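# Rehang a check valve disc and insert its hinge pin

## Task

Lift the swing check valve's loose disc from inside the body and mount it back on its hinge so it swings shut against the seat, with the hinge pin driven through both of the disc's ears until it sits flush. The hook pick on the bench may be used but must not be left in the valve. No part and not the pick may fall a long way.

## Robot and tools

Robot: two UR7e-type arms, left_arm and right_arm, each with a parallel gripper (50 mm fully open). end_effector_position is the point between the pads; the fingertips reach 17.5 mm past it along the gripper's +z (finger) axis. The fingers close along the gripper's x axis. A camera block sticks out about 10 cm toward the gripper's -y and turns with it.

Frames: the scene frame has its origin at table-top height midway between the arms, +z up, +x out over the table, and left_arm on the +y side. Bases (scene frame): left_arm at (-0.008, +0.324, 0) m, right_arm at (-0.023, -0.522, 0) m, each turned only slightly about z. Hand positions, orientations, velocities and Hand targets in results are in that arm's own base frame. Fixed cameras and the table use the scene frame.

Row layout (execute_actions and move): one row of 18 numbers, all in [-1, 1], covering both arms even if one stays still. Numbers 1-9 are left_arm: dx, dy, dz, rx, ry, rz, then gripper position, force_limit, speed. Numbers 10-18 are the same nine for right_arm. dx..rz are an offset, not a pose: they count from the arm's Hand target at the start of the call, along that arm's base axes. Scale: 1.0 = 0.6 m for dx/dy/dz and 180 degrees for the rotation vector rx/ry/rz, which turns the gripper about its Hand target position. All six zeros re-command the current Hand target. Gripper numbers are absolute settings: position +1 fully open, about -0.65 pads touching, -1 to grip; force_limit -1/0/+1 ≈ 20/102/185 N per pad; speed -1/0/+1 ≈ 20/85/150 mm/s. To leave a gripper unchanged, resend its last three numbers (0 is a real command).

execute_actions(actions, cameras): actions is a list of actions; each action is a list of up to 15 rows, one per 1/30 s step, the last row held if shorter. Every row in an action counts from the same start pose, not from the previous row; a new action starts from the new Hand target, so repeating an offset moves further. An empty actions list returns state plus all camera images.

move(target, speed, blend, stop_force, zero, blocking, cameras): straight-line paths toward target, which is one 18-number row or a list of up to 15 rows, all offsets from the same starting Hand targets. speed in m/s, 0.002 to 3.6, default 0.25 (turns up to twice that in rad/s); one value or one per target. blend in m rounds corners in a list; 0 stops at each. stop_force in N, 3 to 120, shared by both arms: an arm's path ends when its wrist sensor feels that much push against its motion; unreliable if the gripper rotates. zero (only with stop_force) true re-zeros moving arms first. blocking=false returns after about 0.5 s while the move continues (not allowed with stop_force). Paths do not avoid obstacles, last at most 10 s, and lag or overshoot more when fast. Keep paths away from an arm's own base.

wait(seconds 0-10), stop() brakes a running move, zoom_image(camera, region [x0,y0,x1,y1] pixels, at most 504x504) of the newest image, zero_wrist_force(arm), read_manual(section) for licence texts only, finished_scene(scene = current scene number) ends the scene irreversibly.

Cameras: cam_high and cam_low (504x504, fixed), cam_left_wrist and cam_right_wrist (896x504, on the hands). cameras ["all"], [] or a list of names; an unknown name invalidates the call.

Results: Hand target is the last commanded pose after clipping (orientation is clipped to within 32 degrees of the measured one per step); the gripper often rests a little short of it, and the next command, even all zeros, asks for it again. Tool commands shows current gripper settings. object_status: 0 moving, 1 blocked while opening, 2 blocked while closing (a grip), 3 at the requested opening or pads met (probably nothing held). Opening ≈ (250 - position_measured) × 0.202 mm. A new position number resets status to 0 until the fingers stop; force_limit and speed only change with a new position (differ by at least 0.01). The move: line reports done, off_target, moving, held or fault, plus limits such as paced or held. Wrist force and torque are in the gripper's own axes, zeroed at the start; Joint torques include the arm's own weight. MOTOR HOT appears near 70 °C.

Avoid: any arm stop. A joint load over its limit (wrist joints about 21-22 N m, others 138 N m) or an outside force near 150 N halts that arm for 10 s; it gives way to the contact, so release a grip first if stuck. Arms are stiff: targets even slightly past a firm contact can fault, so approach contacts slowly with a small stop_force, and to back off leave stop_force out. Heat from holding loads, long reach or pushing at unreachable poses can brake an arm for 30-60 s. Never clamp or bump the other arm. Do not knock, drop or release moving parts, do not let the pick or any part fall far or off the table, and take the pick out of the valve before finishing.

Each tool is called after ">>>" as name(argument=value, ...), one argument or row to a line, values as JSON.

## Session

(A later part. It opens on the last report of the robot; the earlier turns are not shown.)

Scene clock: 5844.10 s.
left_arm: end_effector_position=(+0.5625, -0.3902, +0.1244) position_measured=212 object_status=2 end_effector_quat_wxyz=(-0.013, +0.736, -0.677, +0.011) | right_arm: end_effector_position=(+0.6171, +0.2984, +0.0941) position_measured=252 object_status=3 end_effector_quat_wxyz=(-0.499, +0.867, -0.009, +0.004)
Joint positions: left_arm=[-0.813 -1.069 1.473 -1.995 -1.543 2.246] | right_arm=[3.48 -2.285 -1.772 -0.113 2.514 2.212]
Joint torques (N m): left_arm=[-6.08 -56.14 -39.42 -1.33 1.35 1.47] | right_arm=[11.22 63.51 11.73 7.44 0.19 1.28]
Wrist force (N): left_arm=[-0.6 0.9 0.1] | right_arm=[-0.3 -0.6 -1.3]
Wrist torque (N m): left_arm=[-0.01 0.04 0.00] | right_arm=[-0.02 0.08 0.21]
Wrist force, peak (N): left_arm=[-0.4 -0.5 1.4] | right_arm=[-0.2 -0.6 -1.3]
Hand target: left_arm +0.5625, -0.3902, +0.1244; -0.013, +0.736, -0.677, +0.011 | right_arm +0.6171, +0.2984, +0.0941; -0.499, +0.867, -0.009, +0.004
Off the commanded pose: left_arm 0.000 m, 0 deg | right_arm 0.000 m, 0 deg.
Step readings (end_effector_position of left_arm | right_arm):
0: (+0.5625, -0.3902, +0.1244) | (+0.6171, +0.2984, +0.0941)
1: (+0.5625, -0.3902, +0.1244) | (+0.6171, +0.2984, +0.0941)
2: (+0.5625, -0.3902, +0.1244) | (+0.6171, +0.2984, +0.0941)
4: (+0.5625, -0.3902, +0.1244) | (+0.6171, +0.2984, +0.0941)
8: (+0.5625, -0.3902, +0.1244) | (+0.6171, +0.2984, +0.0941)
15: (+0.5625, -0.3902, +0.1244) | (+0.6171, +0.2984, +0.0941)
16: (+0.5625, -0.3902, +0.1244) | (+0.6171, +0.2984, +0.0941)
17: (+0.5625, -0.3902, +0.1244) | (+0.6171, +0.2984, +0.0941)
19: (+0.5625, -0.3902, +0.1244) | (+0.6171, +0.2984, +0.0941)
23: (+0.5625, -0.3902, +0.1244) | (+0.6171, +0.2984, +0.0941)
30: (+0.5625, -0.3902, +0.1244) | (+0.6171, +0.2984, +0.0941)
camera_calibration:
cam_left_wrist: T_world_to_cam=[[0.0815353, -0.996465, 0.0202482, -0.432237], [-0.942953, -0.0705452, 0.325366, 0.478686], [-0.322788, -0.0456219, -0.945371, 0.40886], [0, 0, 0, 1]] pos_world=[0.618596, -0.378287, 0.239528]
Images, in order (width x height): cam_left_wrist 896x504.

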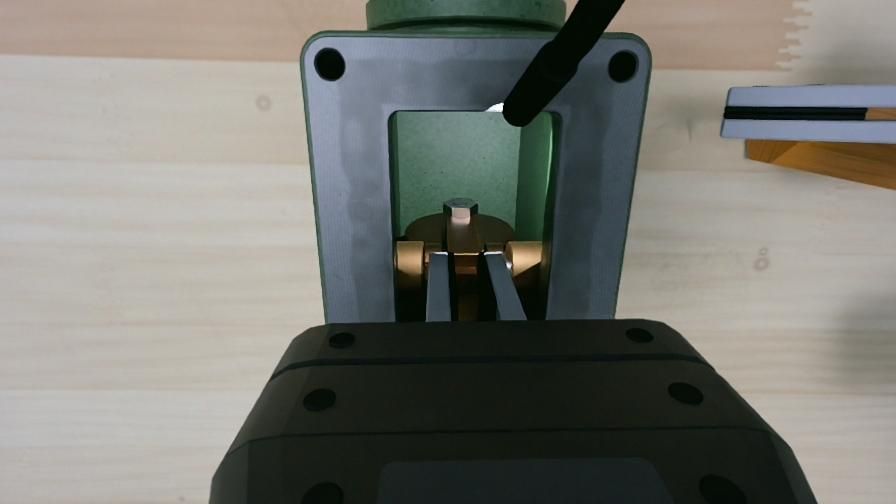

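>>> execute_actions(
  actions=[
    [[0.0013,0.0001,0,-0.00067,0.00831,0,-1,-1,-1,0,0,0,0,0,0,-1,-0.5,-0.7]],
  ],
)

>>> execute_actions(
  actions=[
    [[0.0013,0.0001,0,-0.00067,0.00831,0,-1,-1,-1,0,0,0,0,0,0,-1,-0.5,-0.7]],
  ],
)

Scene clock: 5850.30 s.
left_arm: end_effector_position=(+0.5633, -0.3901, +0.1244) position_measured=212 object_status=2 end_effector_quat_wxyz=(-0.004, +0.736, -0.677, +0.002) | right_arm: end_effector_position=(+0.6171, +0.2984, +0.0941) position_measured=252 object_status=3 end_effector_quat_wxyz=(-0.499, +0.867, -0.009, +0.004)
Joint positions: left_arm=[-0.804 -1.058 1.45 -1.967 -1.564 2.254] | right_arm=[3.48 -2.285 -1.772 -0.113 2.514 2.212]
Joint torques (N m): left_arm=[-9.57 -51.94 -28.2 -4.42 -0.41 -1.34] | right_arm=[11.04 63.01 10.96 7.45 0.27 1.32]
Wrist force (N): left_arm=[-2.3 2.0 -3.8] | right_arm=[-0.1 -0.6 -1.1]
Wrist torque (N m): left_arm=[0.11 0.00 0.04] | right_arm=[-0.03 0.05 0.21]
Wrist force, peak (N): left_arm=[-2.3 4.0 -4.5] | right_arm=[-0.3 -0.9 -1.2]
Hand target: left_arm +0.5633, -0.3901, +0.1244; -0.003, +0.736, -0.677, +0.002 | right_arm +0.6171, +0.2984, +0.0941; -0.499, +0.867, -0.009, +0.004
Off the commanded pose: left_arm 0.000 m, 0 deg | right_arm 0.000 m, 0 deg.
Step readings (end_effector_position of left_arm | right_arm):
0: (+0.5625, -0.3902, +0.1244) | (+0.6171, +0.2984, +0.0941)
1: (+0.5625, -0.3902, +0.1244) | (+0.6171, +0.2984, +0.0941)
2: (+0.5627, -0.3903, +0.1245) | (+0.6171, +0.2984, +0.0941)
4: (+0.5632, -0.3902, +0.1246) | (+0.6171, +0.2984, +0.0941)
8: (+0.5633, -0.3901, +0.1245) | (+0.6171, +0.2984, +0.0941)
15: (+0.5633, -0.3901, +0.1244) | (+0.6171, +0.2984, +0.0941)

Scene clock: 5851.00 s.
left_arm: end_effector_position=(+0.5641, -0.3901, +0.1244) position_measured=212 object_status=2 end_effector_quat_wxyz=(+0.006, +0.736, -0.677, -0.007) | right_arm: end_effector_position=(+0.6171, +0.2984, +0.0941) position_measured=252 object_status=3 end_effector_quat_wxyz=(-0.499, +0.867, -0.009, +0.004)
Joint positions: left_arm=[-0.796 -1.046 1.427 -1.939 -1.584 2.263] | right_arm=[3.48 -2.285 -1.772 -0.113 2.514 2.212]
Joint torques (N m): left_arm=[-6.55 -49.03 -28.19 -6.32 2.66 -1.47] | right_arm=[10.59 62.96 11.56 7.44 0.43 1.34]
Wrist force (N): left_arm=[-2.4 10.9 -7.0] | right_arm=[0.0 -0.7 -1.0]
Wrist torque (N m): left_arm=[0.00 0.04 0.04] | right_arm=[-0.04 0.03 0.21]
Wrist force, peak (N): left_arm=[-1.9 11.2 -7.6] | right_arm=[-0.1 -0.7 -1.1]
Hand target: left_arm +0.5641, -0.3901, +0.1244; +0.006, +0.736, -0.677, -0.007 | right_arm +0.6171, +0.2984, +0.0941; -0.499, +0.867, -0.009, +0.004
Off the commanded pose: left_arm 0.000 m, 0 deg | right_arm 0.000 m, 0 deg.
Step readings (end_effector_position of left_arm | right_arm):
0: (+0.5633, -0.3901, +0.1244) | (+0.6171, +0.2984, +0.0941)
1: (+0.5633, -0.3902, +0.1244) | (+0.6171, +0.2984, +0.0941)
2: (+0.5634, -0.3903, +0.1244) | (+0.6171, +0.2984, +0.0941)
4: (+0.5639, -0.3902, +0.1245) | (+0.6171, +0.2984, +0.0941)
8: (+0.5640, -0.3900, +0.1244) | (+0.6171, +0.2984, +0.0941)
15: (+0.5641, -0.3900, +0.1244) | (+0.6171, +0.2984, +0.0941)

>>> execute_actions(
  actions=[
    [[-0.0007,0,0,0.00036,-0.0044,0,-1,-1,-1,0,0,0,0,0,0,-1,-0.5,-0.7]],
  ],
  cameras=["cam_left_wrist"],
)

>>> zoom_image(
  camera="cam_left_wrist",
  region=[380, 180, 560, 320],
)

Scene clock: 5859.77 s.
left_arm: end_effector_position=(+0.5636, -0.3901, +0.1244) position_measured=212 object_status=2 end_effector_quat_wxyz=(+0.001, +0.736, -0.677, -0.002) | right_arm: end_effector_position=(+0.6171, +0.2984, +0.0941) position_measured=252 object_status=3 end_effector_quat_wxyz=(-0.499, +0.867, -0.009, +0.004)
Joint positions: left_arm=[-0.8 -1.053 1.439 -1.954 -1.573 2.258] | right_arm=[3.48 -2.285 -1.772 -0.113 2.514 2.212]
Joint torques (N m): left_arm=[12.9 -42.69 -38.85 -0.92 -0.54 1.26] | right_arm=[11.11 62.5 11.34 7.4 0.39 1.14]
Wrist force (N): left_arm=[0.7 3.0 -1.2] | right_arm=[0.1 -0.5 -1.1]
Wrist torque (N m): left_arm=[-0.05 0.08 0.00] | right_arm=[-0.02 0.01 0.21]
Wrist force, peak (N): left_arm=[-3.1 10.9 -8.0] | right_arm=[-0.3 -0.7 -1.3]
Hand target: left_arm +0.5636, -0.3901, +0.1244; +0.001, +0.736, -0.677, -0.002 | right_arm +0.6171, +0.2984, +0.0941; -0.499, +0.867, -0.009, +0.004
Off the commanded pose: left_arm 0.000 m, 0 deg | right_arm 0.000 m, 0 deg.
Step readings (end_effector_position of left_arm | right_arm):
0: (+0.5641, -0.3901, +0.1244) | (+0.6171, +0.2984, +0.0941)
1: (+0.5640, -0.3901, +0.1244) | (+0.6171, +0.2984, +0.0941)
2: (+0.5639, -0.3901, +0.1244) | (+0.6171, +0.2984, +0.0941)
4: (+0.5637, -0.3901, +0.1244) | (+0.6171, +0.2984, +0.0941)
8: (+0.5636, -0.3902, +0.1244) | (+0.6171, +0.2984, +0.0941)
15: (+0.5636, -0.3901, +0.1244) | (+0.6171, +0.2984, +0.0941)
camera_calibration:
cam_left_wrist: T_world_to_cam=[[0.0822668, -0.996406, 0.0201929, -0.432679], [-0.929767, -0.0694381, 0.361539, 0.468266], [-0.358838, -0.0485174, -0.932138, 0.4268], [0, 0, 0, 1]] pos_world=[0.624125, -0.377901, 0.237277]
Images, in order (width x height): cam_left_wrist 896x504.

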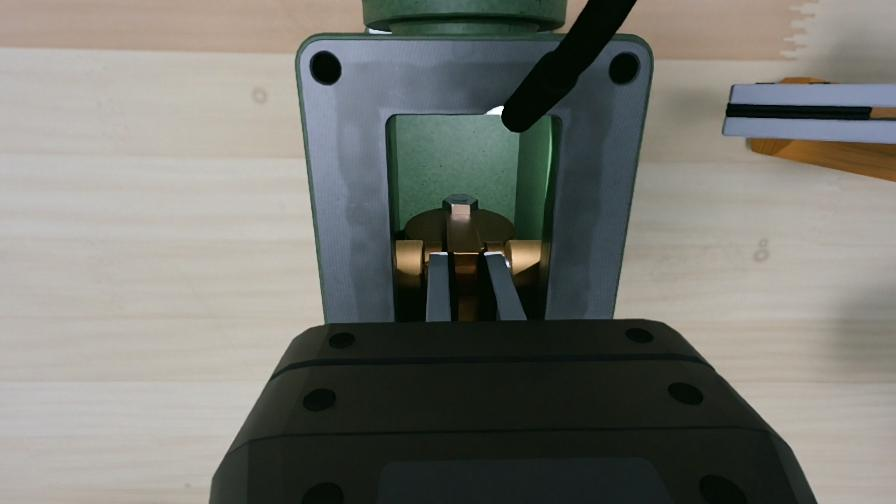

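Scaled by 2.800 from the camera's 896x504 image, which has a finer 1280x720 frame.

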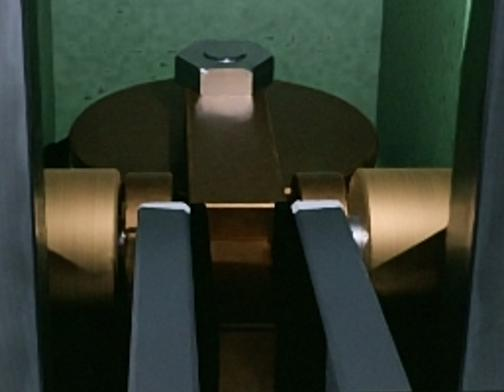

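>>> execute_actions(
  actions=[
    [[-0.0013,-0.0001,0,0.00067,-0.00831,0,-1,-1,-1,0,0,0,0,0,0,-1,-0.5,-0.7]],
    [[0,0,0,0,0,0,-0.34,-1,-1,0,0,0,0,0,0,-1,-0.5,-0.7]],
    [[0,0,0,0,0,0,-0.12,-1,-1,0,0,0,0,0,0,-1,-0.5,-0.7]],
  ],
  cameras=["cam_left_wrist"],
)

>>> zoom_image(
  camera="cam_left_wrist",
  region=[380, 180, 560, 320],
)

Scene clock: 5872.47 s.
left_arm: end_effector_position=(+0.5629, -0.3901, +0.1244) position_measured=171 object_status=3 end_effector_quat_wxyz=(-0.009, +0.736, -0.677, +0.007) | right_arm: end_effector_position=(+0.6171, +0.2984, +0.0941) position_measured=252 object_status=3 end_effector_quat_wxyz=(-0.499, +0.867, -0.009, +0.004)
Joint positions: left_arm=[-0.809 -1.064 1.462 -1.982 -1.553 2.25] | right_arm=[3.48 -2.285 -1.772 -0.113 2.514 2.212]
Joint torques (N m): left_arm=[11.33 -47.53 -25.68 -6.73 1.97 1.09] | right_arm=[10.39 62.27 11.42 7.51 0.38 1.17]
Wrist force (N): left_arm=[-0.1 -0.4 1.2] | right_arm=[-0.1 -0.4 -0.8]
Wrist torque (N m): left_arm=[-0.10 -0.02 0.06] | right_arm=[-0.01 0.05 0.21]
Wrist force, peak (N): left_arm=[-1.1 4.4 -1.3] | right_arm=[-0.2 -0.8 -1.3]
Hand target: left_arm +0.5629, -0.3901, +0.1244; -0.009, +0.736, -0.677, +0.007 | right_arm +0.6171, +0.2984, +0.0941; -0.499, +0.867, -0.009, +0.004
Off the commanded pose: left_arm 0.000 m, 0 deg | right_arm 0.000 m, 0 deg.
Step readings (end_effector_position of left_arm | right_arm):
0: (+0.5636, -0.3901, +0.1244) | (+0.6171, +0.2984, +0.0941)
1: (+0.5636, -0.3900, +0.1244) | (+0.6171, +0.2984, +0.0941)
2: (+0.5635, -0.3900, +0.1244) | (+0.6171, +0.2984, +0.0941)
4: (+0.5630, -0.3900, +0.1244) | (+0.6171, +0.2984, +0.0941)
8: (+0.5629, -0.3902, +0.1244) | (+0.6171, +0.2984, +0.0941)
15: (+0.5628, -0.3902, +0.1244) | (+0.6171, +0.2984, +0.0941)
16: (+0.5628, -0.3902, +0.1244) | (+0.6171, +0.2984, +0.0941)
17: (+0.5628, -0.3902, +0.1244) | (+0.6171, +0.2984, +0.0941)
19: (+0.5628, -0.3902, +0.1244) | (+0.6171, +0.2984, +0.0941)
23: (+0.5629, -0.3901, +0.1244) | (+0.6171, +0.2984, +0.0941)
30: (+0.5629, -0.3901, +0.1244) | (+0.6171, +0.2984, +0.0941)
31: (+0.5629, -0.3901, +0.1244) | (+0.6171, +0.2984, +0.0941)
32: (+0.5629, -0.3901, +0.1244) | (+0.6171, +0.2984, +0.0941)
34: (+0.5629, -0.3901, +0.1244) | (+0.6171, +0.2984, +0.0941)
38: (+0.5629, -0.3901, +0.1244) | (+0.6171, +0.2984, +0.0941)
45: (+0.5629, -0.3901, +0.1244) | (+0.6171, +0.2984, +0.0941)
camera_calibration:
cam_left_wrist: T_world_to_cam=[[0.0817925, -0.996445, 0.0201908, -0.432309], [-0.938889, -0.0702399, 0.336977, 0.47539], [-0.334361, -0.0465192, -0.941296, 0.414652], [0, 0, 0, 1]] pos_world=[0.620341, -0.378091, 0.238843]
Images, in order (width x height): cam_left_wrist 896x504.

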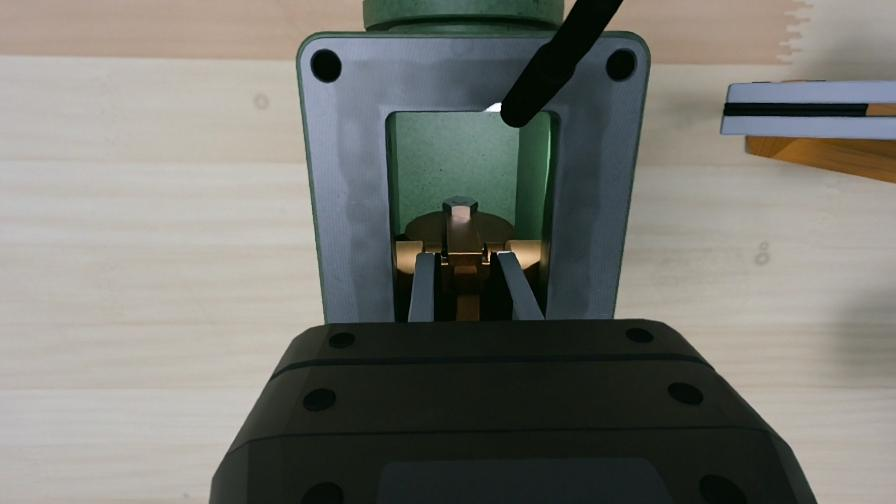

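Scaled by 2.800 from the camera's 896x504 image, which has a finer 1280x720 frame.

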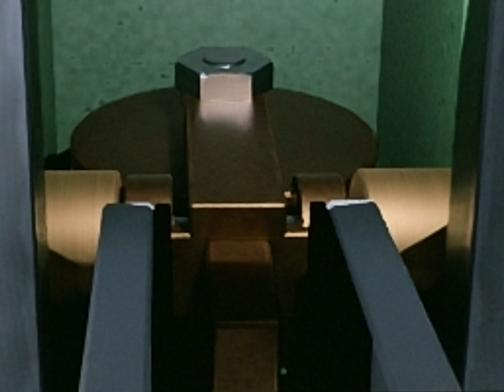

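>>> move(
  target=[
    [0,0,0.06,0,0,0,-0.12,-1,-1,0,0,0,0,0,0,-1,-0.5,-0.7],
    [-0.01,0,0.2,0,0,0,-0.12,-1,-1,-0.08,-0.02,0.02,0,0,0,-1,-0.5,-0.7],
  ],
  speed=[0.05,0.15],
  cameras=["cam_left_wrist", "cam_right_wrist"],
)

>>> zoom_image(
  camera="cam_left_wrist",
  region=[380, 100, 560, 280],
)

>>> zoom_image(
  camera="cam_right_wrist",
  region=[370, 120, 500, 240],
)

Scene clock: 5910.80 s.
left_arm: end_effector_position=(+0.5568, -0.3902, +0.2444) position_measured=171 object_status=3 end_effector_quat_wxyz=(-0.009, +0.736, -0.677, +0.007) | right_arm: end_effector_position=(+0.5691, +0.2864, +0.1061) position_measured=252 object_status=3 end_effector_quat_wxyz=(-0.499, +0.867, -0.009, +0.004)
Joint positions: left_arm=[-0.816 -1.15 1.274 -1.707 -1.553 2.243] | right_arm=[3.489 -2.191 -1.924 -0.045 2.51 2.224]
Joint torques (N m): left_arm=[2.41 -43.52 -32.92 -4.93 0.77 0.54] | right_arm=[-3.72 46.39 28.94 0.24 1.43 -0.64]
Wrist force (N): left_arm=[0.0 -0.1 1.0] | right_arm=[-0.2 -0.4 -1.1]
Wrist torque (N m): left_arm=[-0.05 -0.03 0.06] | right_arm=[-0.02 0.05 0.02]
Wrist force, peak (N): left_arm=[-0.1 -0.2 3.7] | right_arm=[-1.1 -0.7 -1.7]
Hand target: left_arm +0.5569, -0.3901, +0.2444; -0.009, +0.736, -0.677, +0.007 | right_arm +0.5691, +0.2864, +0.1061; -0.499, +0.867, -0.009, +0.004
Off the commanded pose: left_arm 0.000 m, 0 deg | right_arm 0.000 m, 0 deg.
move: done
camera_calibration:
cam_left_wrist: T_world_to_cam=[[0.0817011, -0.996452, 0.0202319, -0.4343], [-0.938929, -0.0701446, 0.336887, 0.429439], [-0.334272, -0.0465203, -0.941328, 0.525459], [0, 0, 0, 1]] pos_world=[0.614342, -0.378191, 0.358743]
cam_right_wrist: T_world_to_cam=[[0.999344, -0.0349939, -0.00933828, -0.55307], [-0.0329501, -0.771385, -0.635515, 0.320603], [0.0150357, 0.635405, -0.772032, 0.0183602], [0, 0, 0, 1]] pos_world=[0.562995, 0.216289, 0.212758]
Images, in order (width x height): cam_left_wrist 896x504, cam_right_wrist 896x504.

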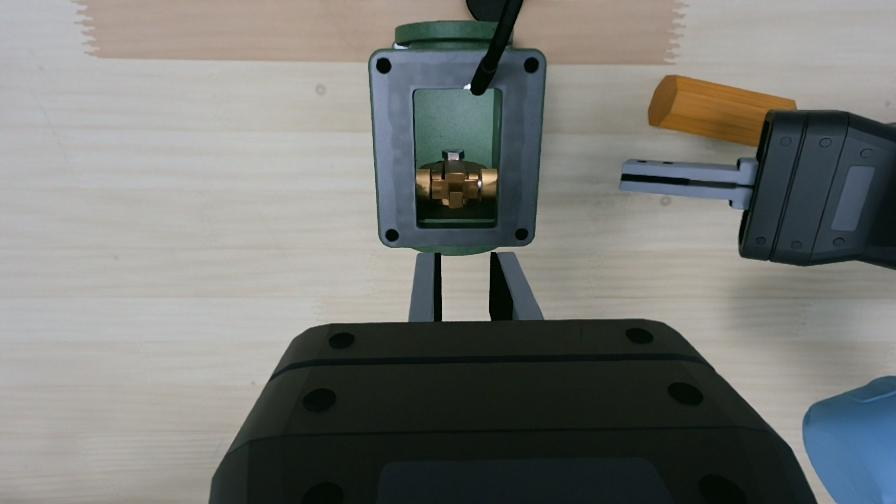

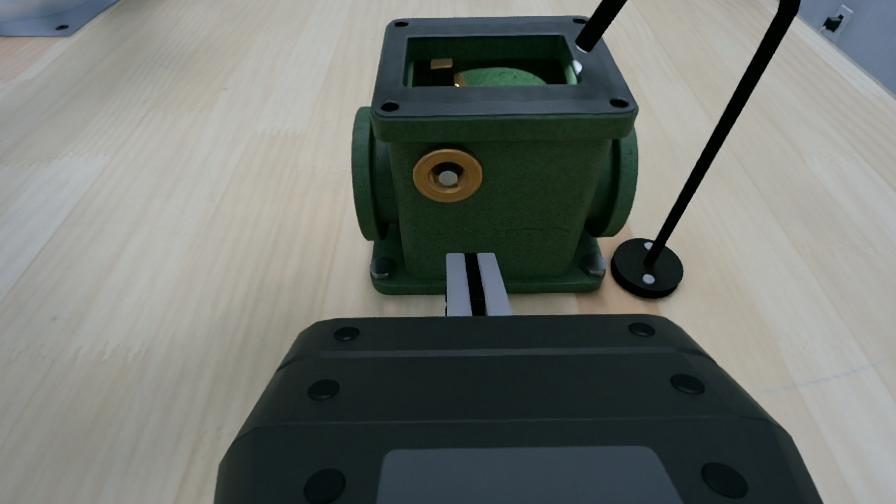

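Scaled by 2.800 from the camera's 896x504 image, which has a finer 1280x720 frame.

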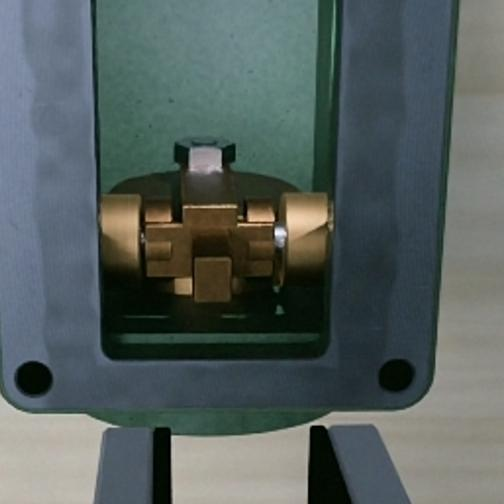

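Scaled by 3.877 from the camera's 896x504 image, which has a finer 1280x720 frame.

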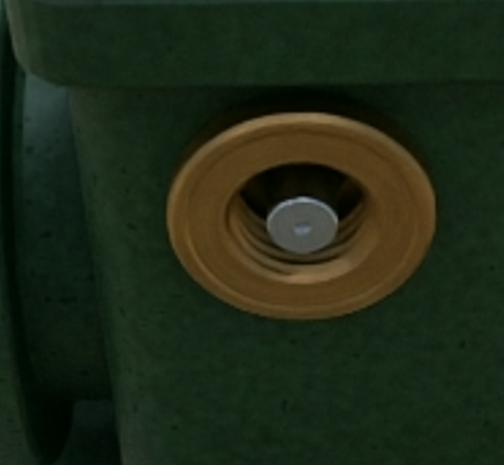

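>>> finished_scene(
  scene=1,
)

The scene is finished: the task was done.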